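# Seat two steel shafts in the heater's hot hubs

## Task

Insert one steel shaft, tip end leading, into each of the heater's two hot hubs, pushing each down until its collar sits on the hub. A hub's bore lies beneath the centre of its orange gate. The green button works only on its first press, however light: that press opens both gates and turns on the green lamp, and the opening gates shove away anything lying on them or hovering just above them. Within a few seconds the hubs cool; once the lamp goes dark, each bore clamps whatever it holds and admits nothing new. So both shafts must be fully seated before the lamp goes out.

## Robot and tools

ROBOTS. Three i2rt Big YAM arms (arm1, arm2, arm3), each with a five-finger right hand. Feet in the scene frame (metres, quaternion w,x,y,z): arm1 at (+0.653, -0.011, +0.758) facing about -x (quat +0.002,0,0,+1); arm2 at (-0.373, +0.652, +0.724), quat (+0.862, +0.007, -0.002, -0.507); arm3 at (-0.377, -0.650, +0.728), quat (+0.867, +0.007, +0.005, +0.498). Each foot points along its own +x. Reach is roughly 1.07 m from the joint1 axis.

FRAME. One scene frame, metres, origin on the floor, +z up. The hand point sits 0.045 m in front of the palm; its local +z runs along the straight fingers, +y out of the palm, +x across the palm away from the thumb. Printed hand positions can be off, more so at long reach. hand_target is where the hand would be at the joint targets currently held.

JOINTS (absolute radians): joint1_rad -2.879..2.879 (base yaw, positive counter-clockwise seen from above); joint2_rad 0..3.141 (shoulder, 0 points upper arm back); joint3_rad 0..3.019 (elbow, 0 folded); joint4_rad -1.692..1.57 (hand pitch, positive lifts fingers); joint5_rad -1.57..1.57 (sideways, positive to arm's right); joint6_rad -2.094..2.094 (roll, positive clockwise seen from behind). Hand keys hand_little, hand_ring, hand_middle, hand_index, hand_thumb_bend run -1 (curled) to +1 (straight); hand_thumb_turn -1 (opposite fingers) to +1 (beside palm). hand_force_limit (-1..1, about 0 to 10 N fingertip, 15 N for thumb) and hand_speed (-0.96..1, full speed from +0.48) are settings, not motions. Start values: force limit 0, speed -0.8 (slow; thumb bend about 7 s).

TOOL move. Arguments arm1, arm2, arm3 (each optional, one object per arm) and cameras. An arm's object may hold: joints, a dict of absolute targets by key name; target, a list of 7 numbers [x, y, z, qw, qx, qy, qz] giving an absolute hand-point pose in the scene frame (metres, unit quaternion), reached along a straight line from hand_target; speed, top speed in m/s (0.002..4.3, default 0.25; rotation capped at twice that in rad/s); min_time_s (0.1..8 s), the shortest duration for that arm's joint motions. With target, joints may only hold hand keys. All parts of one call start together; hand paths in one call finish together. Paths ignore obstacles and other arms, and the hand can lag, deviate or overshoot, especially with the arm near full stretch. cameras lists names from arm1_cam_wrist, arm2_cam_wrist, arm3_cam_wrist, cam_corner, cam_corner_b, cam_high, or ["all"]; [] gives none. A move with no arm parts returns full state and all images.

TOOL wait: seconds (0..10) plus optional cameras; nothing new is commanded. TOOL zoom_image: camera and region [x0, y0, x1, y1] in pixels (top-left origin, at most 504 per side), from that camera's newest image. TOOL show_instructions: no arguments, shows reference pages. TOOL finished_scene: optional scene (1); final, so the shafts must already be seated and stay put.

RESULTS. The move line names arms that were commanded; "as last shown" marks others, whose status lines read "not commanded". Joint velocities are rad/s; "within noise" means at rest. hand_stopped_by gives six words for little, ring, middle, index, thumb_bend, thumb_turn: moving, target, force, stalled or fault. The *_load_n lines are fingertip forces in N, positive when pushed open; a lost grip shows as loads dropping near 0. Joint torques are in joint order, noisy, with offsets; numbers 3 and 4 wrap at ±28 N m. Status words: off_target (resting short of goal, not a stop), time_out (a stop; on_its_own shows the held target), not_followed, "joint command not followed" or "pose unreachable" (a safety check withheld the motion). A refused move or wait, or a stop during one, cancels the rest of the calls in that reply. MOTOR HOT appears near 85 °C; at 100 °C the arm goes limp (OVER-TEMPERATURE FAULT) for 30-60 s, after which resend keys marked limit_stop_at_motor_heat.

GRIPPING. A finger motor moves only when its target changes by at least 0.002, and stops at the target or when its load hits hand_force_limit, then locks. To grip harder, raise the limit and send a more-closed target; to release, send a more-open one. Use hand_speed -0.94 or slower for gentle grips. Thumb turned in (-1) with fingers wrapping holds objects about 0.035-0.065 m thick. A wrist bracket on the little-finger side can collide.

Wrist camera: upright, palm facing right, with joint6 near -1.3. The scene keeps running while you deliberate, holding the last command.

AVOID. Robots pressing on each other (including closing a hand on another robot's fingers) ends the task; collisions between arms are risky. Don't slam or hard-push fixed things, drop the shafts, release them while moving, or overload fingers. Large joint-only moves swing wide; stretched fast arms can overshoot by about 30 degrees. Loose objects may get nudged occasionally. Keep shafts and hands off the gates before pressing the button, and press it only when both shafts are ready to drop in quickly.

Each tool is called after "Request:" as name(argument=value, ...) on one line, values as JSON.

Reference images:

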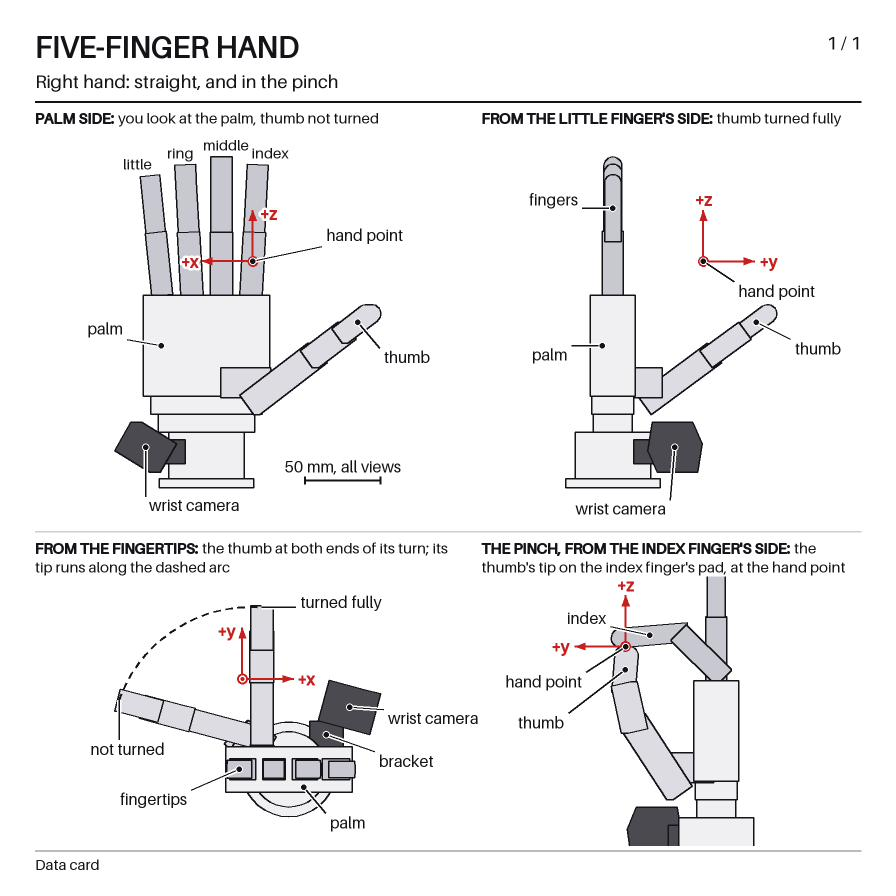

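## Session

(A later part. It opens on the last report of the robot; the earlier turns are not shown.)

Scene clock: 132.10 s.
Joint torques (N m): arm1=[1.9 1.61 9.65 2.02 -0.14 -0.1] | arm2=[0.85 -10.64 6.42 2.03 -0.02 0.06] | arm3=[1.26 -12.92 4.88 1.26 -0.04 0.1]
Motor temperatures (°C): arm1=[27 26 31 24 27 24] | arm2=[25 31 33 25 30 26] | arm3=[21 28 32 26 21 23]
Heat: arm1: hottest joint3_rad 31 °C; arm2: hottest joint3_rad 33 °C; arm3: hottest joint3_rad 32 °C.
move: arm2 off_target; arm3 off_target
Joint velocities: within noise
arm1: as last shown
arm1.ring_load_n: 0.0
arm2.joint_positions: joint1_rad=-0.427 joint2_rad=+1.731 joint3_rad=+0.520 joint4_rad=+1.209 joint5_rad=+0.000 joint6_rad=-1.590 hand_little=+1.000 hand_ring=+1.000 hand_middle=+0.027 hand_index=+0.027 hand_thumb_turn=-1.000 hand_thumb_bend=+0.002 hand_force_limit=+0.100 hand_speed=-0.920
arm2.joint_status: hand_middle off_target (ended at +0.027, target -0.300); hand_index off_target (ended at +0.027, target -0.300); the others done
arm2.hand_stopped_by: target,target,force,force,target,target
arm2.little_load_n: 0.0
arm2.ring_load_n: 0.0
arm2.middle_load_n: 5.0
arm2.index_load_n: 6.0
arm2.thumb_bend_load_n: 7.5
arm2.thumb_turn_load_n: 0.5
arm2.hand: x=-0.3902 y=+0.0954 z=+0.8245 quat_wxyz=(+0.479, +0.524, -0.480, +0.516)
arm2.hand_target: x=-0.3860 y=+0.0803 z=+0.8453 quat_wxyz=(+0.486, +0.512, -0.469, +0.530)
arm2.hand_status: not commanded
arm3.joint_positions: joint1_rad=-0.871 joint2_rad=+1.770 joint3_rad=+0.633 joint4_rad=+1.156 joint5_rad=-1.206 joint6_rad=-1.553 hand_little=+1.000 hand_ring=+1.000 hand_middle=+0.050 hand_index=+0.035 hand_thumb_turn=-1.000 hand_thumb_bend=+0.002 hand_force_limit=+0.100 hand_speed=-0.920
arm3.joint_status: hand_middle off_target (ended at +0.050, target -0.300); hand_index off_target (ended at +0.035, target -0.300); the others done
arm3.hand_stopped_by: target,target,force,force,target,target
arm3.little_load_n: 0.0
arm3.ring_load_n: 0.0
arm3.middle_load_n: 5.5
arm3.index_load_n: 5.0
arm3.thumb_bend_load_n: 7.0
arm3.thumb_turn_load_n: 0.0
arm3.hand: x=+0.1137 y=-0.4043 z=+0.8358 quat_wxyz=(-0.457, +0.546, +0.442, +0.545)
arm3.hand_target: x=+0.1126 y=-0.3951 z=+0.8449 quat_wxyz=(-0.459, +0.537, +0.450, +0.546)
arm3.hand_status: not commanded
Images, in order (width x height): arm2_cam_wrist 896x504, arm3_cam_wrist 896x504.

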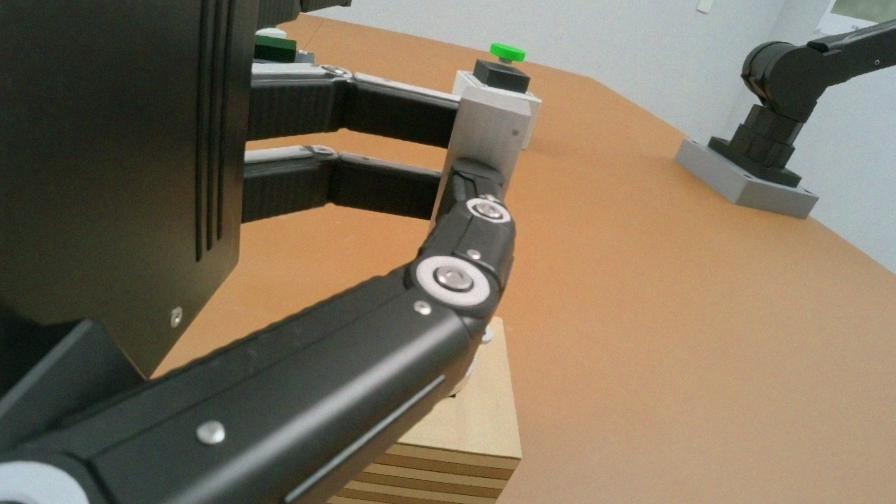

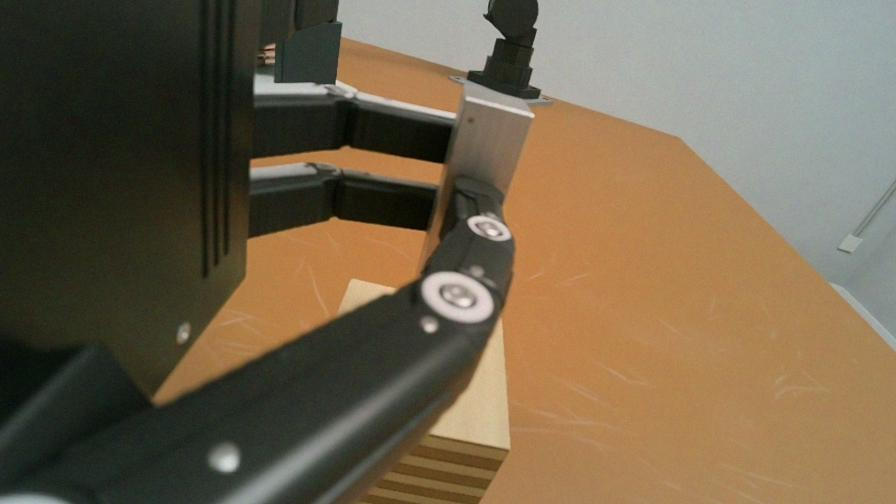

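Request:
move(arm2={"target": [-0.3870, 0.0845, 0.8753, 0.4860, 0.5122, -0.4693, 0.5304], "speed": 0.06}, arm3={"target": [0.1126, -0.3985, 0.8749, -0.4585, 0.5369, 0.4505, 0.5464], "speed": 0.06}, cameras=["arm2_cam_wrist", "arm3_cam_wrist"])

Scene clock: 133.37 s.
Joint torques (N m): arm1=[1.96 1.61 9.65 2.02 -0.14 -0.1] | arm2=[0.91 -11.11 6.76 2.44 0.09 -0.11] | arm3=[0.5 -13.16 5.87 1.69 -0.24 0.04]
Motor temperatures (°C): arm1=[27 26 31 24 27 24] | arm2=[25 31 33 25 30 26] | arm3=[21 28 32 26 21 23]
Heat: arm1: hottest joint3_rad 31 °C; arm2: hottest joint3_rad 33 °C; arm3: hottest joint3_rad 32 °C.
move: arm2 off_target; arm3 off_target
Joint velocities: within noise
arm1: as last shown
arm2.joint_positions: joint1_rad=-0.427 joint2_rad=+1.635 joint3_rad=+0.520 joint4_rad=+1.090 joint5_rad=-0.002 joint6_rad=-1.574 hand_little=+1.000 hand_ring=+1.000 hand_middle=+0.027 hand_index=+0.027 hand_thumb_turn=-1.000 hand_thumb_bend=+0.002 hand_force_limit=+0.100 hand_speed=-0.920
arm2.joint_status: not commanded
arm2.hand_stopped_by: target,target,force,force,target,target
arm2.little_load_n: 0.0
arm2.ring_load_n: 0.0
arm2.middle_load_n: 2.0
arm2.index_load_n: 6.0
arm2.thumb_bend_load_n: 4.5
arm2.thumb_turn_load_n: 0.5
arm2.hand: x=-0.3897 y=+0.0977 z=+0.8422 quat_wxyz=(+0.468, +0.527, -0.489, +0.514)
arm2.hand_target: x=-0.3871 y=+0.0858 z=+0.8753 quat_wxyz=(+0.486, +0.512, -0.469, +0.530)
arm2.hand_status: off_target (0.036 m and 4.0 deg from the pose sent, 0.052 m and 2.6 deg at the start)
arm3.joint_positions: joint1_rad=-0.871 joint2_rad=+1.687 joint3_rad=+0.633 joint4_rad=+1.047 joint5_rad=-1.209 joint6_rad=-1.548 hand_little=+1.000 hand_ring=+1.000 hand_middle=+0.050 hand_index=+0.035 hand_thumb_turn=-1.000 hand_thumb_bend=+0.002 hand_force_limit=+0.100 hand_speed=-0.920
arm3.joint_status: not commanded
arm3.hand_stopped_by: target,target,force,force,target,target
arm3.little_load_n: 0.0
arm3.ring_load_n: -0.5
arm3.middle_load_n: 4.0
arm3.index_load_n: 5.0
arm3.thumb_bend_load_n: 7.5
arm3.thumb_turn_load_n: 0.0
arm3.hand: x=+0.1105 y=-0.4046 z=+0.8551 quat_wxyz=(-0.463, +0.555, +0.437, +0.535)
arm3.hand_target: x=+0.1123 y=-0.3986 z=+0.8748 quat_wxyz=(-0.459, +0.537, +0.450, +0.546)
arm3.hand_status: off_target (0.021 m and 2.9 deg from the pose sent, 0.039 m and 1.5 deg at the start)
Images, in order (width x height): arm2_cam_wrist 896x504, arm3_cam_wrist 896x504.

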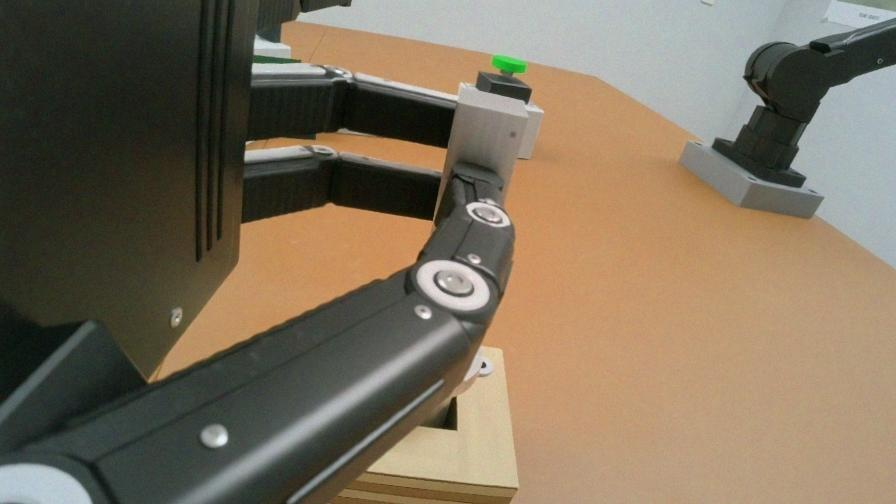

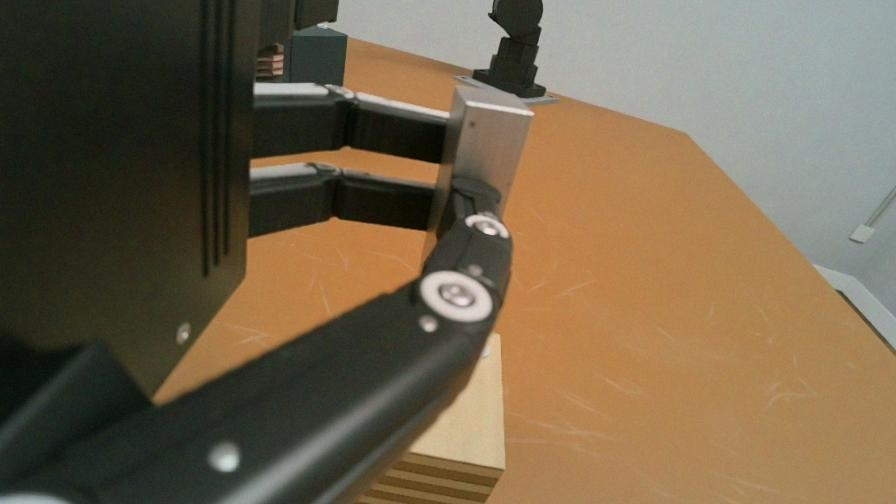

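Request:
move(arm2={"target": [-0.3870, 0.0845, 0.9353, 0.4860, 0.5122, -0.4693, 0.5304], "speed": 0.08}, arm3={"target": [0.1126, -0.3985, 0.9349, -0.4585, 0.5369, 0.4505, 0.5464], "speed": 0.08}, cameras=["arm2_cam_wrist", "arm3_cam_wrist"])

Scene clock: 134.97 s.
Joint torques (N m): arm1=[1.96 1.61 9.63 2.02 -0.14 -0.09] | arm2=[1.44 -9.7 10.37 2.47 0.13 -0.14] | arm3=[1.26 -12.34 9.7 1.8 -0.16 -0.1]
Motor temperatures (°C): arm1=[27 26 31 24 27 24] | arm2=[25 31 33 25 30 26] | arm3=[21 28 32 26 21 23]
Heat: arm1: hottest joint3_rad 31 °C; arm2: hottest joint3_rad 33 °C; arm3: hottest joint3_rad 32 °C.
move: arm2 off_target; arm3 off_target
Joint velocities: within noise
arm1: as last shown
arm2.joint_positions: joint1_rad=-0.427 joint2_rad=+1.439 joint3_rad=+0.520 joint4_rad=+0.856 joint5_rad=+0.000 joint6_rad=-1.571 hand_little=+1.000 hand_ring=+1.000 hand_middle=+0.027 hand_index=+0.027 hand_thumb_turn=-1.000 hand_thumb_bend=+0.002 hand_force_limit=+0.100 hand_speed=-0.920
arm2.joint_status: not commanded
arm2.hand_stopped_by: target,target,force,force,target,target
arm2.little_load_n: 0.0
arm2.ring_load_n: 0.0
arm2.middle_load_n: 2.5
arm2.index_load_n: 4.0
arm2.thumb_bend_load_n: 3.5
arm2.thumb_turn_load_n: 0.5
arm2.hand: x=-0.3914 y=+0.1099 z=+0.8821 quat_wxyz=(+0.458, +0.536, -0.499, +0.504)
arm2.hand_target: x=-0.3872 y=+0.0889 z=+0.9357 quat_wxyz=(+0.486, +0.512, -0.470, +0.530)
arm2.hand_status: off_target (0.059 m and 6.2 deg from the pose sent, 0.094 m and 3.9 deg at the start)
arm3.joint_positions: joint1_rad=-0.871 joint2_rad=+1.515 joint3_rad=+0.633 joint4_rad=+0.840 joint5_rad=-1.212 joint6_rad=-1.540 hand_little=+1.000 hand_ring=+1.000 hand_middle=+0.050 hand_index=+0.035 hand_thumb_turn=-1.000 hand_thumb_bend=+0.002 hand_force_limit=+0.100 hand_speed=-0.920
arm3.joint_status: not commanded
arm3.hand_stopped_by: target,target,force,force,target,target
arm3.little_load_n: 0.0
arm3.ring_load_n: 0.0
arm3.middle_load_n: 4.0
arm3.index_load_n: 4.5
arm3.thumb_bend_load_n: 6.5
arm3.thumb_turn_load_n: 1.0
arm3.hand: x=+0.0987 y=-0.4067 z=+0.8989 quat_wxyz=(-0.472, +0.566, +0.429, +0.522)
arm3.hand_target: x=+0.1105 y=-0.3991 z=+0.9352 quat_wxyz=(-0.459, +0.537, +0.450, +0.547)
arm3.hand_status: off_target (0.039 m and 5.3 deg from the pose sent, 0.080 m and 2.9 deg at the start)
Images, in order (width x height): arm2_cam_wrist 896x504, arm3_cam_wrist 896x504.

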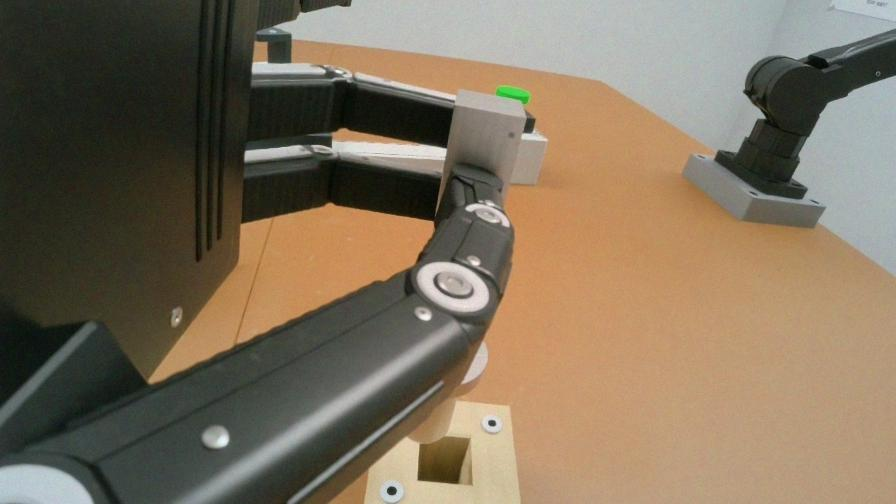

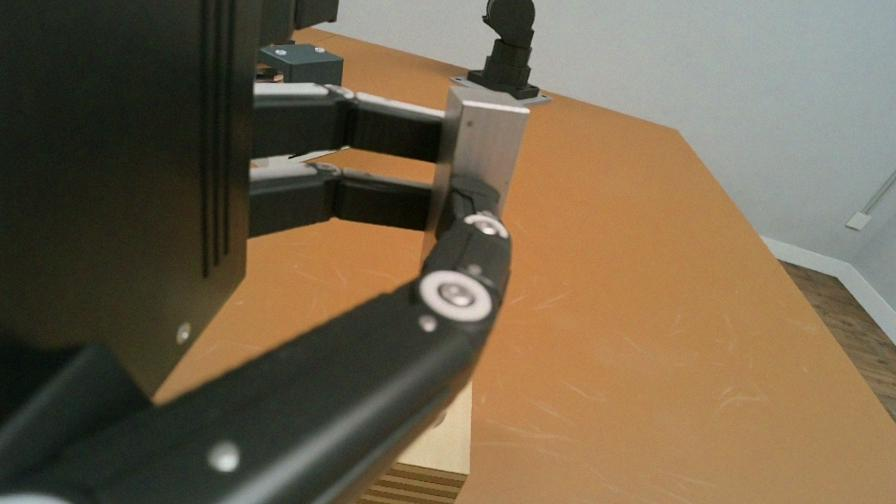

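Request:
zoom_image(camera="arm2_cam_wrist", region=[350, 300, 560, 504])

Request:
move(cameras=["cam_high", "cam_corner", "cam_corner_b", "arm1_cam_wrist"])

Scaled by 2.400 from the camera's image (finer frame: 1280x720).

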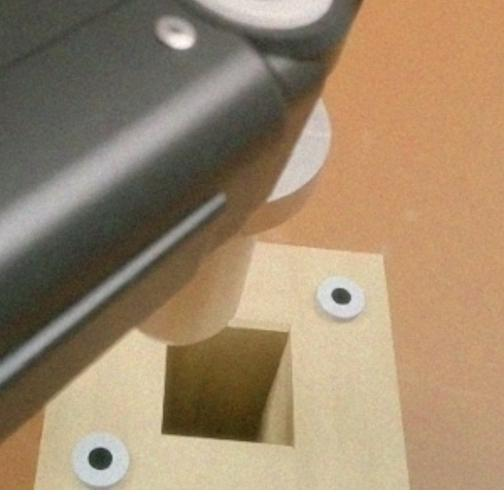

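Scene clock: 135.43 s.
Joint torques (N m): arm1=[1.96 1.55 9.65 2 -0.14 -0.09] | arm2=[0.85 -9.58 10.41 2.47 0.13 -0.11] | arm3=[0.85 -12.28 9.78 1.62 -0.18 -0.03]
Motor temperatures (°C): arm1=[27 26 31 24 27 24] | arm2=[25 31 33 25 30 26] | arm3=[21 28 32 26 21 23]
Heat: arm1: hottest joint3_rad 31 °C; arm2: hottest joint3_rad 33 °C; arm3: hottest joint3_rad 32 °C.
Joint velocities: within noise
arm1.joint_positions: joint1_rad=-0.392 joint2_rad=+0.614 joint3_rad=+1.410 joint4_rad=-1.275 joint5_rad=-0.205 joint6_rad=-1.509 hand_little=+1.000 hand_ring=+1.000 hand_middle=+1.000 hand_index=+1.000 hand_thumb_turn=+1.000 hand_thumb_bend=+1.000 hand_force_limit=+0.000 hand_speed=-0.800
arm1.joint_status: not commanded
arm1.hand_stopped_by: target,target,target,target,target,target
arm1.little_load_n: 0.0
arm1.ring_load_n: 0.0
arm1.middle_load_n: 0.0
arm1.index_load_n: 0.0
arm1.thumb_bend_load_n: 0.0
arm1.thumb_turn_load_n: 0.0
arm1.hand: x=+0.4312 y=+0.1010 z=+1.2770 quat_wxyz=(-0.524, +0.141, +0.840, +0.000) (m; scene frame)
arm1.hand_target: x=+0.4325 y=+0.1004 z=+1.2875 quat_wxyz=(-0.534, +0.138, +0.834, +0.002) (m; scene frame)
arm1.hand_status: not commanded
arm2.joint_positions: joint1_rad=-0.427 joint2_rad=+1.439 joint3_rad=+0.520 joint4_rad=+0.856 joint5_rad=+0.000 joint6_rad=-1.571 hand_little=+1.000 hand_ring=+1.000 hand_middle=+0.027 hand_index=+0.027 hand_thumb_turn=-1.000 hand_thumb_bend=+0.002 hand_force_limit=+0.100 hand_speed=-0.920
arm2.joint_status: not commanded
arm2.hand_stopped_by: target,target,force,force,target,target
arm2.little_load_n: 0.0
arm2.ring_load_n: 0.0
arm2.middle_load_n: 2.5
arm2.index_load_n: 4.0
arm2.thumb_bend_load_n: 3.5
arm2.thumb_turn_load_n: 0.5
arm2.hand: x=-0.3914 y=+0.1099 z=+0.8821 quat_wxyz=(+0.458, +0.536, -0.499, +0.504) (m; scene frame)
arm2.hand_target: x=-0.3872 y=+0.0889 z=+0.9357 quat_wxyz=(+0.486, +0.512, -0.470, +0.530) (m; scene frame)
arm2.hand_status: off_target (0.059 m and 6.2 deg from the pose sent, 0.094 m and 3.9 deg at the start)
arm3.joint_positions: joint1_rad=-0.871 joint2_rad=+1.515 joint3_rad=+0.633 joint4_rad=+0.840 joint5_rad=-1.212 joint6_rad=-1.540 hand_little=+1.000 hand_ring=+1.000 hand_middle=+0.050 hand_index=+0.035 hand_thumb_turn=-1.000 hand_thumb_bend=+0.002 hand_force_limit=+0.100 hand_speed=-0.920
arm3.joint_status: not commanded
arm3.hand_stopped_by: target,target,force,force,target,target
arm3.little_load_n: 0.0
arm3.ring_load_n: 0.0
arm3.middle_load_n: 4.0
arm3.index_load_n: 4.0
arm3.thumb_bend_load_n: 6.0
arm3.thumb_turn_load_n: 0.5
arm3.hand: x=+0.0987 y=-0.4067 z=+0.8989 quat_wxyz=(-0.472, +0.566, +0.429, +0.522) (m; scene frame)
arm3.hand_target: x=+0.1105 y=-0.3991 z=+0.9352 quat_wxyz=(-0.459, +0.537, +0.450, +0.547) (m; scene frame)
arm3.hand_status: off_target (0.039 m and 5.3 deg from the pose sent, 0.080 m and 2.9 deg at the start)
pictures: arm1_cam_wrist, cam_corner, cam_corner_b, cam_high
Images, in order (width x height): arm1_cam_wrist 896x504, cam_corner 896x504, cam_corner_b 896x504, cam_high 896x504.

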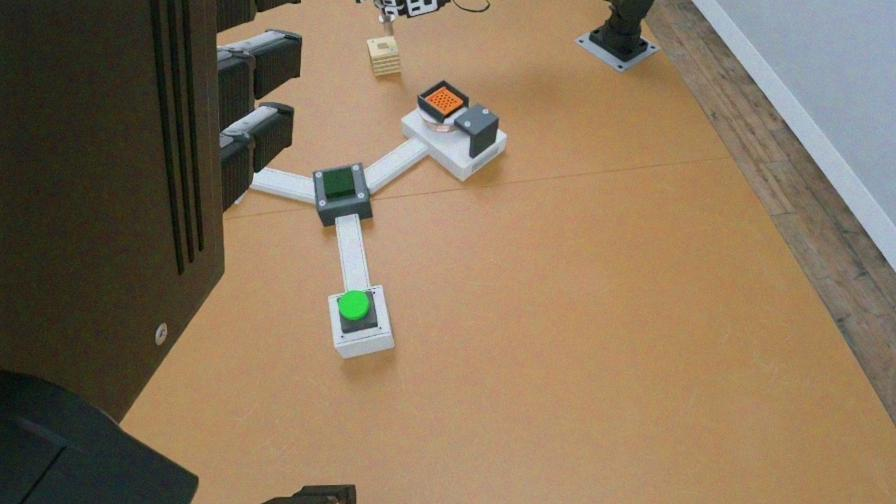

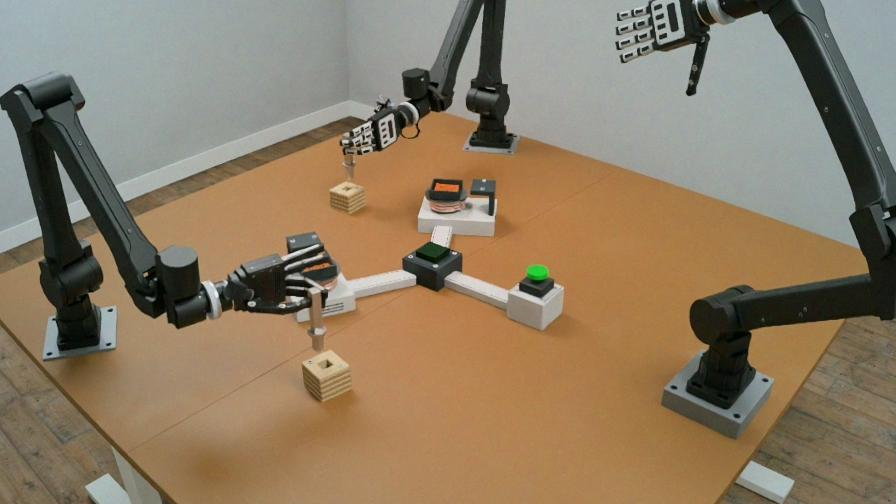

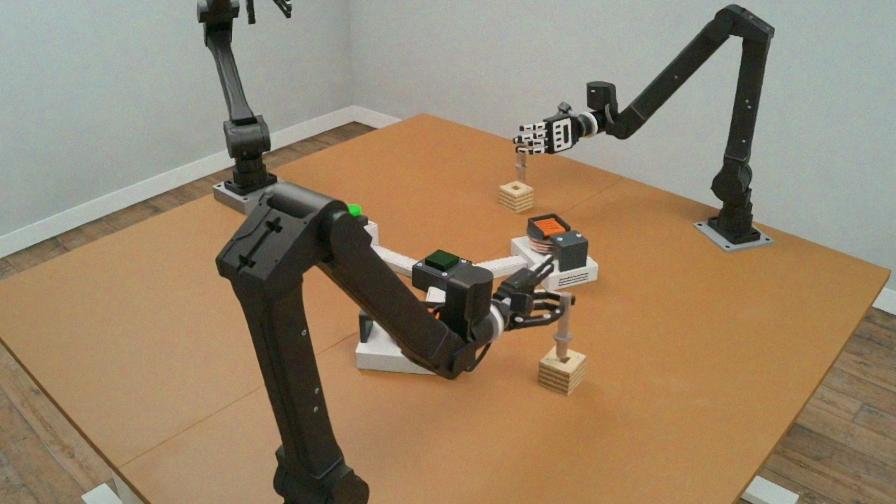

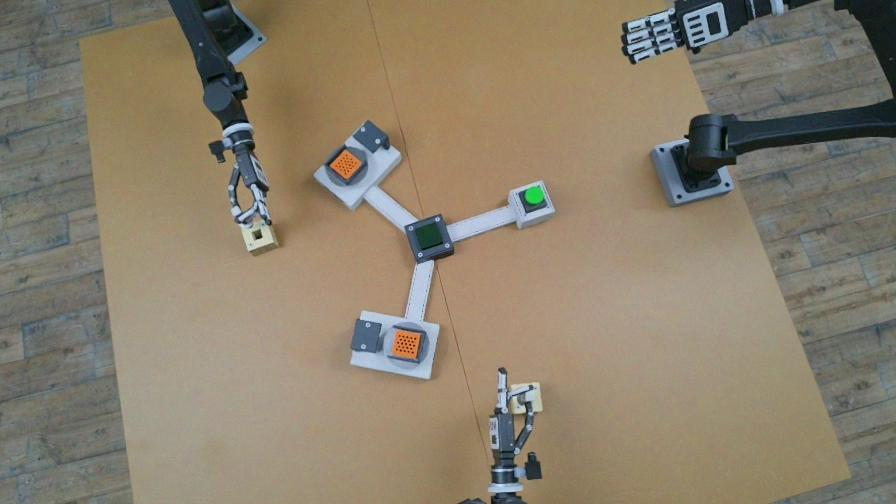

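Request:
zoom_image(camera="cam_corner", region=[220, 220, 400, 410])

Request:
zoom_image(camera="cam_corner_b", region=[480, 240, 640, 400])

Request:
zoom_image(camera="cam_corner", region=[310, 90, 430, 230])

Request:
zoom_image(camera="cam_corner_b", region=[480, 90, 600, 230])

Scaled by 2.653 from the camera's image (finer frame: 1280x720).

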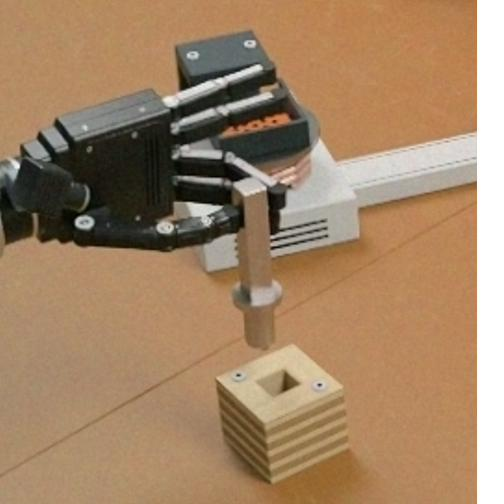

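Scaled by 3.150 from the camera's image (finer frame: 1280x720).

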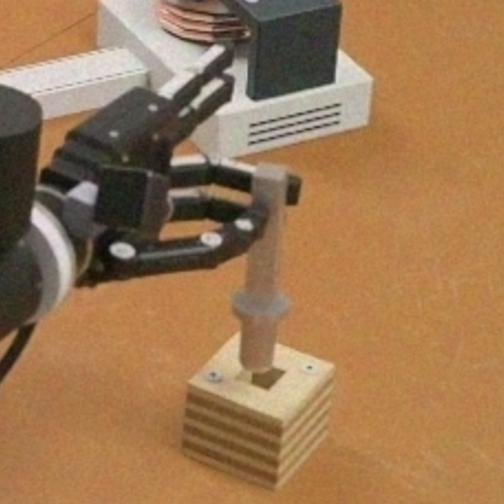

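Scaled by 3.600 from the camera's image (finer frame: 1280x720).

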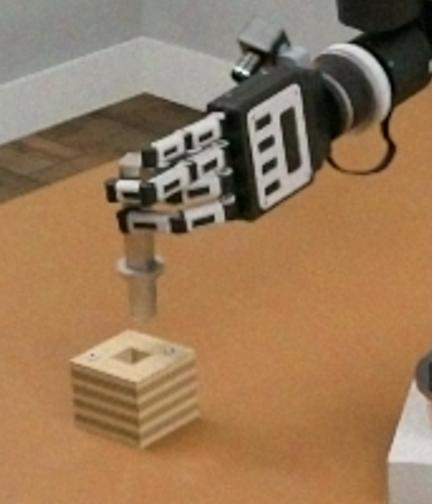

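Scaled by 3.600 from the camera's image (finer frame: 1280x720).

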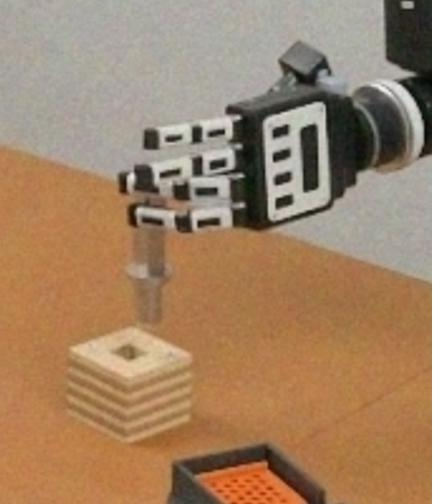

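Request:
move(arm2={"target": [-0.3850, 0.0900, 0.9900, 0.4860, 0.5122, -0.4693, 0.5304], "speed": 0.12}, arm3={"target": [0.1050, -0.4000, 0.9850, -0.4585, 0.5369, 0.4505, 0.5464], "speed": 0.12})

Request:
move(arm2={"target": [-0.1900, 0.1950, 1.0000, 0.2799, 0.6301, -0.2610, 0.6757], "speed": 0.15}, arm3={"target": [-0.1100, -0.2350, 0.9950, -0.4602, 0.5300, 0.4292, 0.5684], "speed": 0.15}, cameras=["all"])

Scene clock: 142.60 s.
Joint torques (N m): arm1=[2.02 1.61 9.65 2.02 -0.14 -0.1] | arm2=[1.49 -7.94 11.45 2.59 0.23 -0.16] | arm3=[0.67 -10.58 11.64 1.74 -0.12 -0.11]
Motor temperatures (°C): arm1=[27 26 31 24 27 24] | arm2=[25 31 34 25 30 26] | arm3=[21 28 33 26 21 23]
Heat: arm1: hottest joint3_rad 31 °C; arm2: hottest joint3_rad 34 °C; arm3: hottest joint3_rad 33 °C.
move: arm2 off_target; arm3 off_target
Joint velocities: within noise
arm1: as last shown
arm2.joint_positions: joint1_rad=-0.421 joint2_rad=+1.281 joint3_rad=+0.573 joint4_rad=+0.655 joint5_rad=+0.006 joint6_rad=-1.571 hand_little=+1.000 hand_ring=+1.000 hand_middle=+0.027 hand_index=+0.027 hand_thumb_turn=-1.000 hand_thumb_bend=+0.002 hand_force_limit=+0.100 hand_speed=-0.920
arm2.joint_status: not commanded
arm2.hand_stopped_by: target,target,force,force,target,target
arm2.little_load_n: 0.0
arm2.ring_load_n: 0.0
arm2.middle_load_n: 2.5
arm2.index_load_n: 4.0
arm2.thumb_bend_load_n: 3.5
arm2.thumb_turn_load_n: 1.0
arm2.hand: x=-0.3905 y=+0.1113 z=+0.9383 quat_wxyz=(+0.461, +0.533, -0.497, +0.507)
arm2.hand_target: x=-0.3852 y=+0.0943 z=+0.9903 quat_wxyz=(+0.486, +0.512, -0.469, +0.530)
arm2.hand_status: off_target (0.056 m and 5.5 deg from the pose sent, 0.110 m and 6.1 deg at the start)
arm3.joint_positions: joint1_rad=-0.871 joint2_rad=+1.373 joint3_rad=+0.649 joint4_rad=+0.672 joint5_rad=-1.212 joint6_rad=-1.536 hand_little=+1.000 hand_ring=+1.000 hand_middle=+0.050 hand_index=+0.035 hand_thumb_turn=-1.000 hand_thumb_bend=+0.002 hand_force_limit=+0.100 hand_speed=-0.920
arm3.joint_status: not commanded
arm3.hand_stopped_by: target,target,force,force,target,target
arm3.little_load_n: 0.0
arm3.ring_load_n: 0.0
arm3.middle_load_n: 4.0
arm3.index_load_n: 4.5
arm3.thumb_bend_load_n: 6.5
arm3.thumb_turn_load_n: 1.0
arm3.hand: x=+0.0878 y=-0.4090 z=+0.9414 quat_wxyz=(-0.475, +0.570, +0.426, +0.518)
arm3.hand_target: x=+0.1018 y=-0.4011 z=+0.9852 quat_wxyz=(-0.459, +0.537, +0.450, +0.547)
arm3.hand_status: off_target (0.048 m and 6.1 deg from the pose sent, 0.087 m and 5.3 deg at the start)
pictures: none

Scene clock: 145.60 s.
Joint torques (N m): arm1=[1.96 1.61 9.65 2.03 -0.14 -0.09] | arm2=[1.14 -6.12 7.99 2.73 -0.01 -0.06] | arm3=[0.32 -7.53 8.42 2.55 0.03 -0.2]
Motor temperatures (°C): arm1=[27 26 31 24 27 24] | arm2=[25 31 34 25 30 26] | arm3=[21 28 33 26 21 23]
Heat: arm1: hottest joint3_rad 31 °C; arm2: hottest joint3_rad 34 °C; arm3: hottest joint3_rad 33 °C.
move: arm2 off_target; arm3 off_target
Joint velocities: within noise
arm1: as last shown
arm2.joint_positions: joint1_rad=-0.194 joint2_rad=+1.073 joint3_rad=+0.470 joint4_rad=+0.627 joint5_rad=-0.463 joint6_rad=-1.545 hand_little=+1.000 hand_ring=+1.000 hand_middle=+0.027 hand_index=+0.027 hand_thumb_turn=-1.000 hand_thumb_bend=+0.002 hand_force_limit=+0.100 hand_speed=-0.920
arm2.joint_status: not commanded
arm2.hand_stopped_by: target,target,force,force,target,target
arm2.little_load_n: 0.0
arm2.ring_load_n: 0.0
arm2.middle_load_n: 3.0
arm2.index_load_n: 4.0
arm2.thumb_bend_load_n: 3.5
arm2.thumb_turn_load_n: 0.5
arm2.hand: x=-0.1929 y=+0.1931 z=+0.9746 quat_wxyz=(+0.267, +0.641, -0.280, +0.663)
arm2.hand_target: x=-0.1902 y=+0.1952 z=+0.9997 quat_wxyz=(+0.280, +0.630, -0.261, +0.676)
arm2.hand_status: off_target (0.026 m and 3.3 deg from the pose sent, 0.226 m and 41.0 deg at the start)
arm3.joint_positions: joint1_rad=-0.076 joint2_rad=+1.092 joint3_rad=+0.458 joint4_rad=+0.656 joint5_rad=-0.387 joint6_rad=-1.533 hand_little=+1.000 hand_ring=+1.000 hand_middle=+0.050 hand_index=+0.035 hand_thumb_turn=-1.000 hand_thumb_bend=+0.002 hand_force_limit=+0.100 hand_speed=-0.920
arm3.joint_status: not commanded
arm3.hand_stopped_by: target,target,force,force,target,target
arm3.little_load_n: 0.0
arm3.ring_load_n: 0.0
arm3.middle_load_n: 4.0
arm3.index_load_n: 4.5
arm3.thumb_bend_load_n: 6.0
arm3.thumb_turn_load_n: 1.0
arm3.hand: x=-0.1082 y=-0.2365 z=+0.9717 quat_wxyz=(-0.461, +0.554, +0.425, +0.548)
arm3.hand_target: x=-0.1102 y=-0.2352 z=+0.9946 quat_wxyz=(-0.460, +0.530, +0.429, +0.568)
arm3.hand_status: off_target (0.023 m and 3.7 deg from the pose sent, 0.269 m and 7.6 deg at the start)
pictures: arm1_cam_wrist, arm2_cam_wrist, arm3_cam_wrist, cam_corner, cam_corner_b, cam_high
Images, in order (width x height): arm1_cam_wrist 896x504, arm2_cam_wrist 896x504, arm3_cam_wrist 896x504, cam_corner 896x504, cam_corner_b 896x504, cam_high 896x504.

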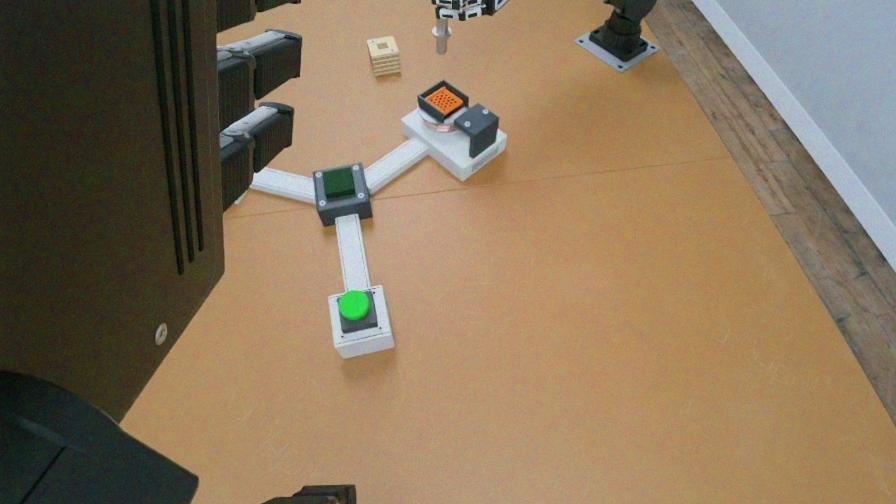

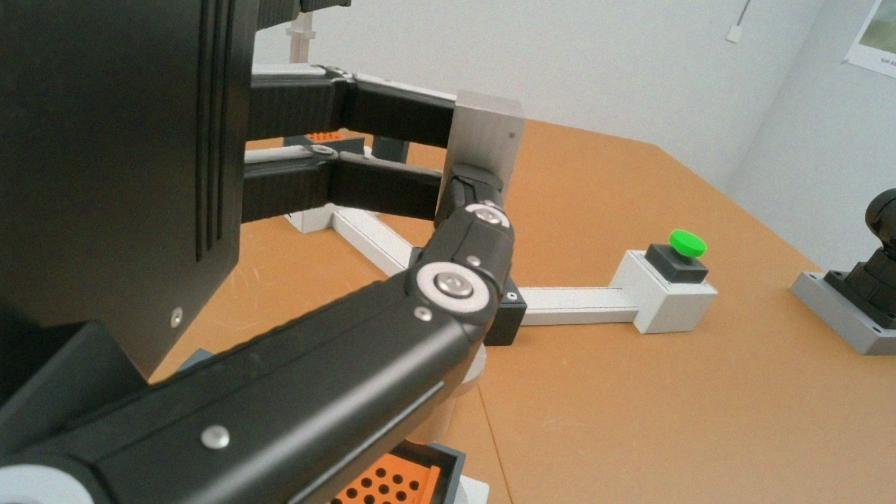

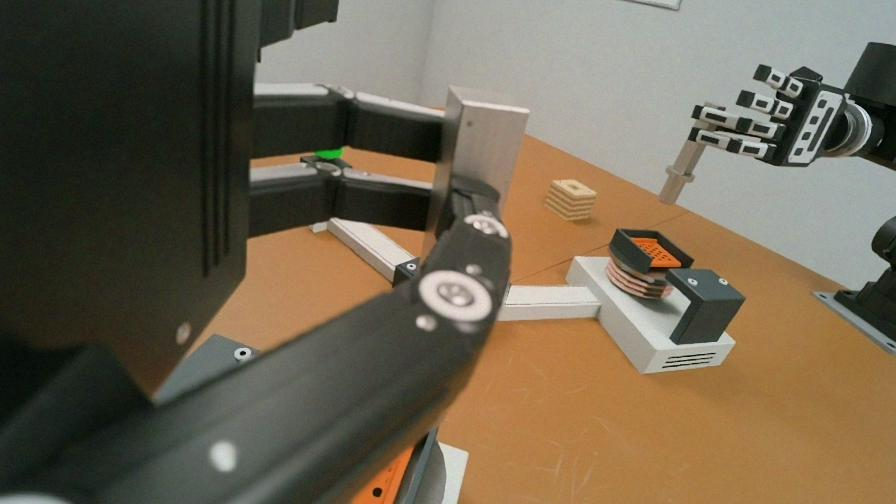

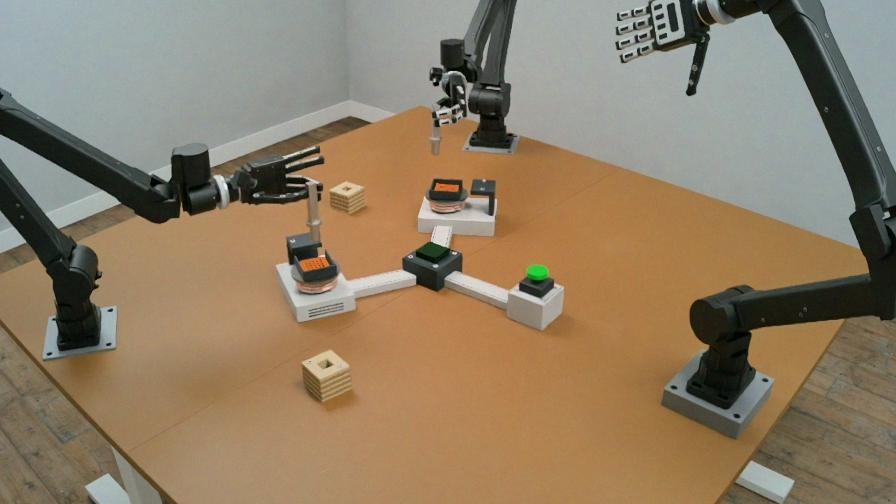

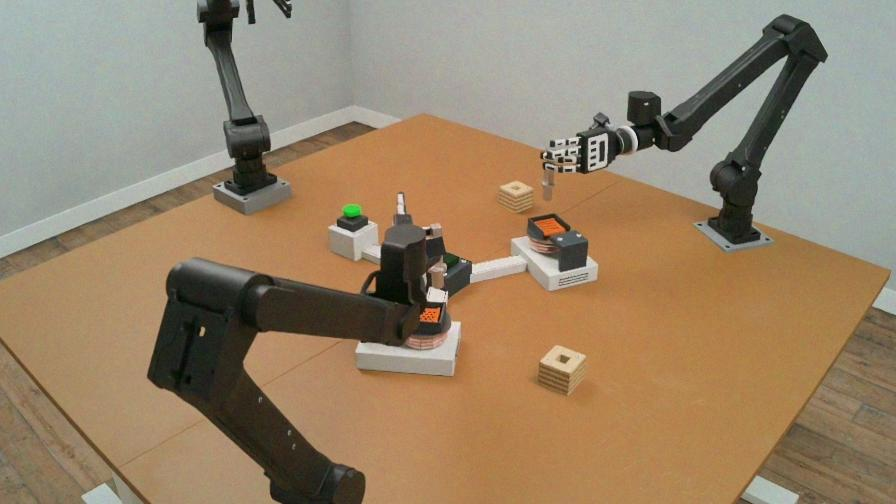

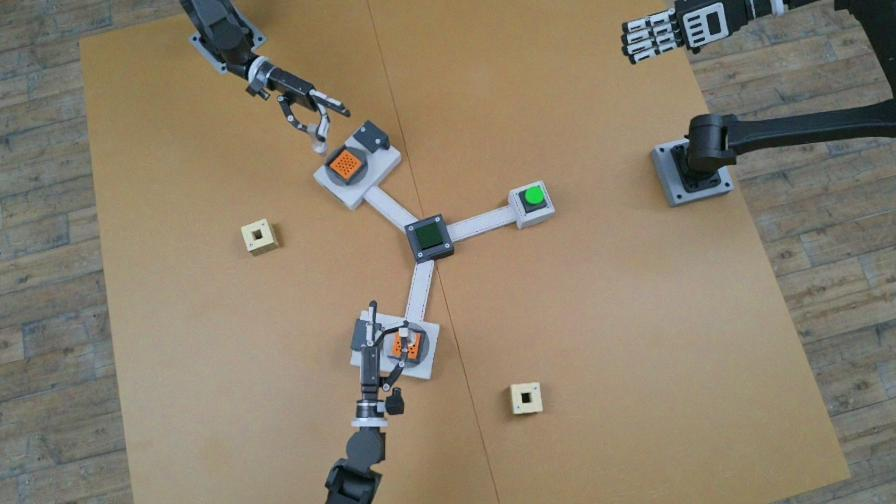

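Request:
zoom_image(camera="cam_high", region=[340, 290, 460, 410])

Request:
zoom_image(camera="cam_high", region=[280, 90, 420, 230])

Request:
zoom_image(camera="cam_corner", region=[230, 130, 410, 330])

Request:
zoom_image(camera="cam_corner_b", region=[480, 120, 640, 300])

Request:
zoom_image(camera="arm2_cam_wrist", region=[300, 300, 530, 504])

Scaled by 4.200 from the camera's image (finer frame: 1280x720).

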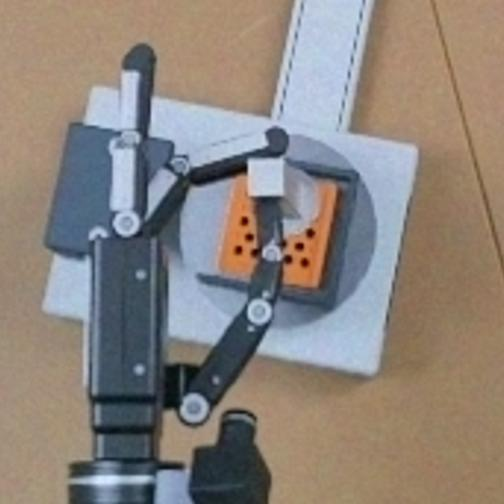

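Scaled by 3.600 from the camera's image (finer frame: 1280x720).

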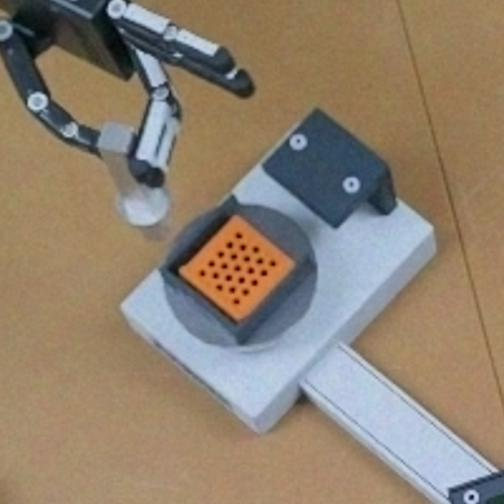

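Scaled by 2.520 from the camera's image (finer frame: 1280x720).

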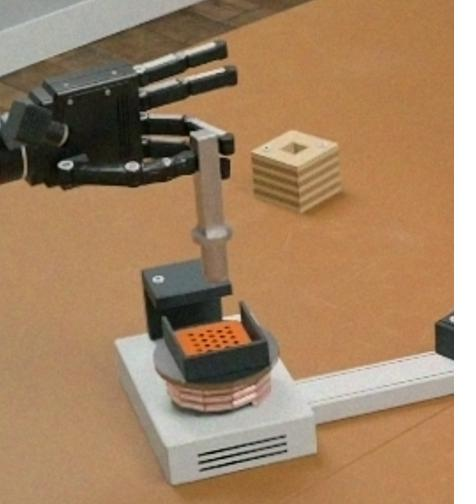

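Scaled by 2.800 from the camera's image (finer frame: 1280x720).

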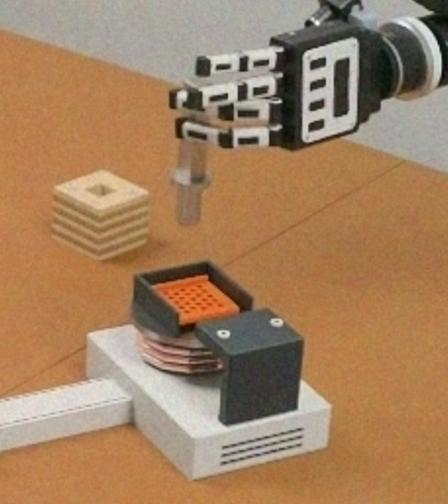

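Scaled by 2.191 from the camera's image (finer frame: 1280x720).

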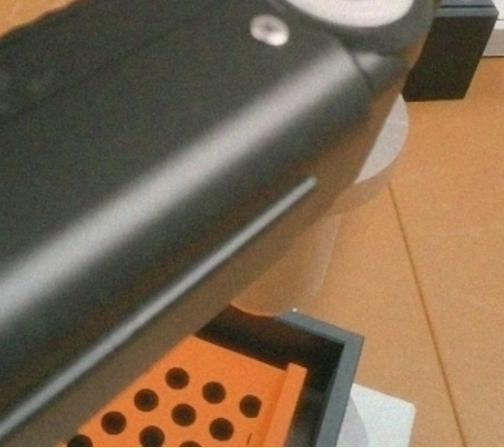

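Request:
zoom_image(camera="cam_high", region=[480, 360, 580, 440])

Request:
zoom_image(camera="cam_high", region=[220, 200, 320, 280])

Request:
zoom_image(camera="cam_high", region=[480, 150, 580, 240])

Scaled by 5.040 from the camera's image (finer frame: 1280x720).

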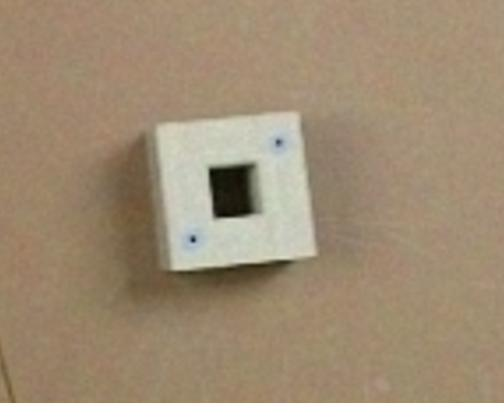

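Scaled by 5.040 from the camera's image (finer frame: 1280x720).

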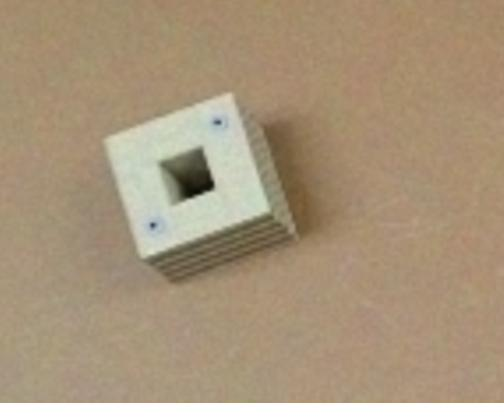

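Scaled by 5.040 from the camera's image (finer frame: 1280x720).

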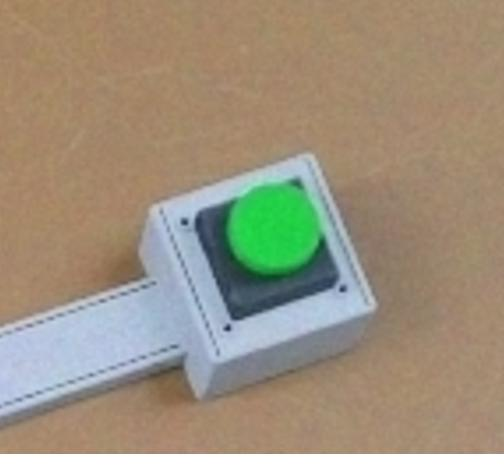

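Request:
zoom_image(camera="cam_high", region=[385, 315, 435, 365])

Request:
zoom_image(camera="cam_high", region=[295, 110, 345, 160])

Request:
zoom_image(camera="cam_corner", region=[290, 170, 350, 300])

Request:
zoom_image(camera="cam_corner", region=[400, 60, 500, 160])

Scaled by 10.080 from the camera's image (finer frame: 1280x720).

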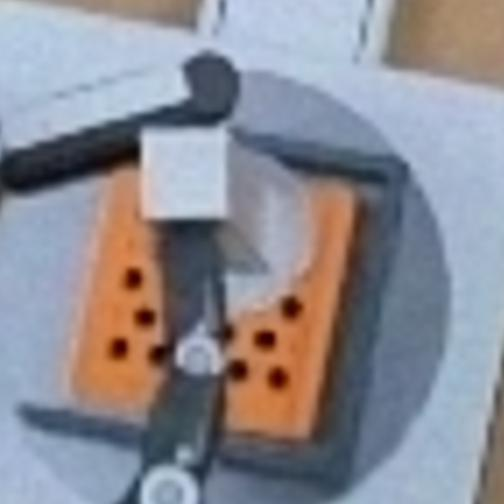

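Scaled by 10.080 from the camera's image (finer frame: 1280x720).

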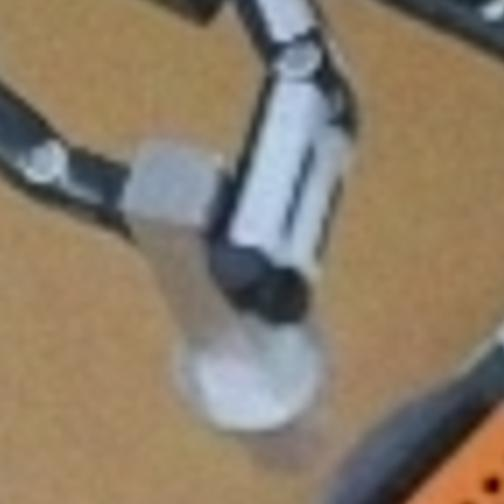

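Scaled by 3.877 from the camera's image (finer frame: 1280x720).

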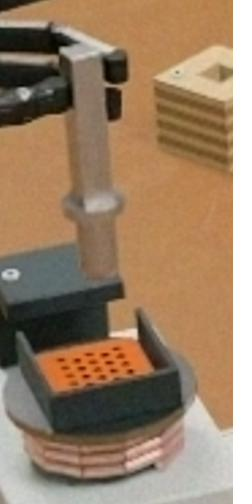

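Scaled by 5.040 from the camera's image (finer frame: 1280x720).

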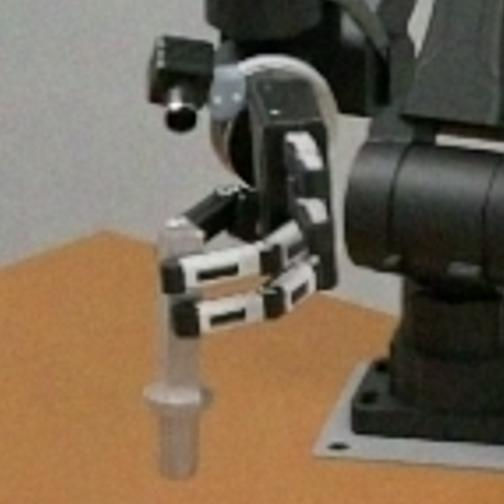

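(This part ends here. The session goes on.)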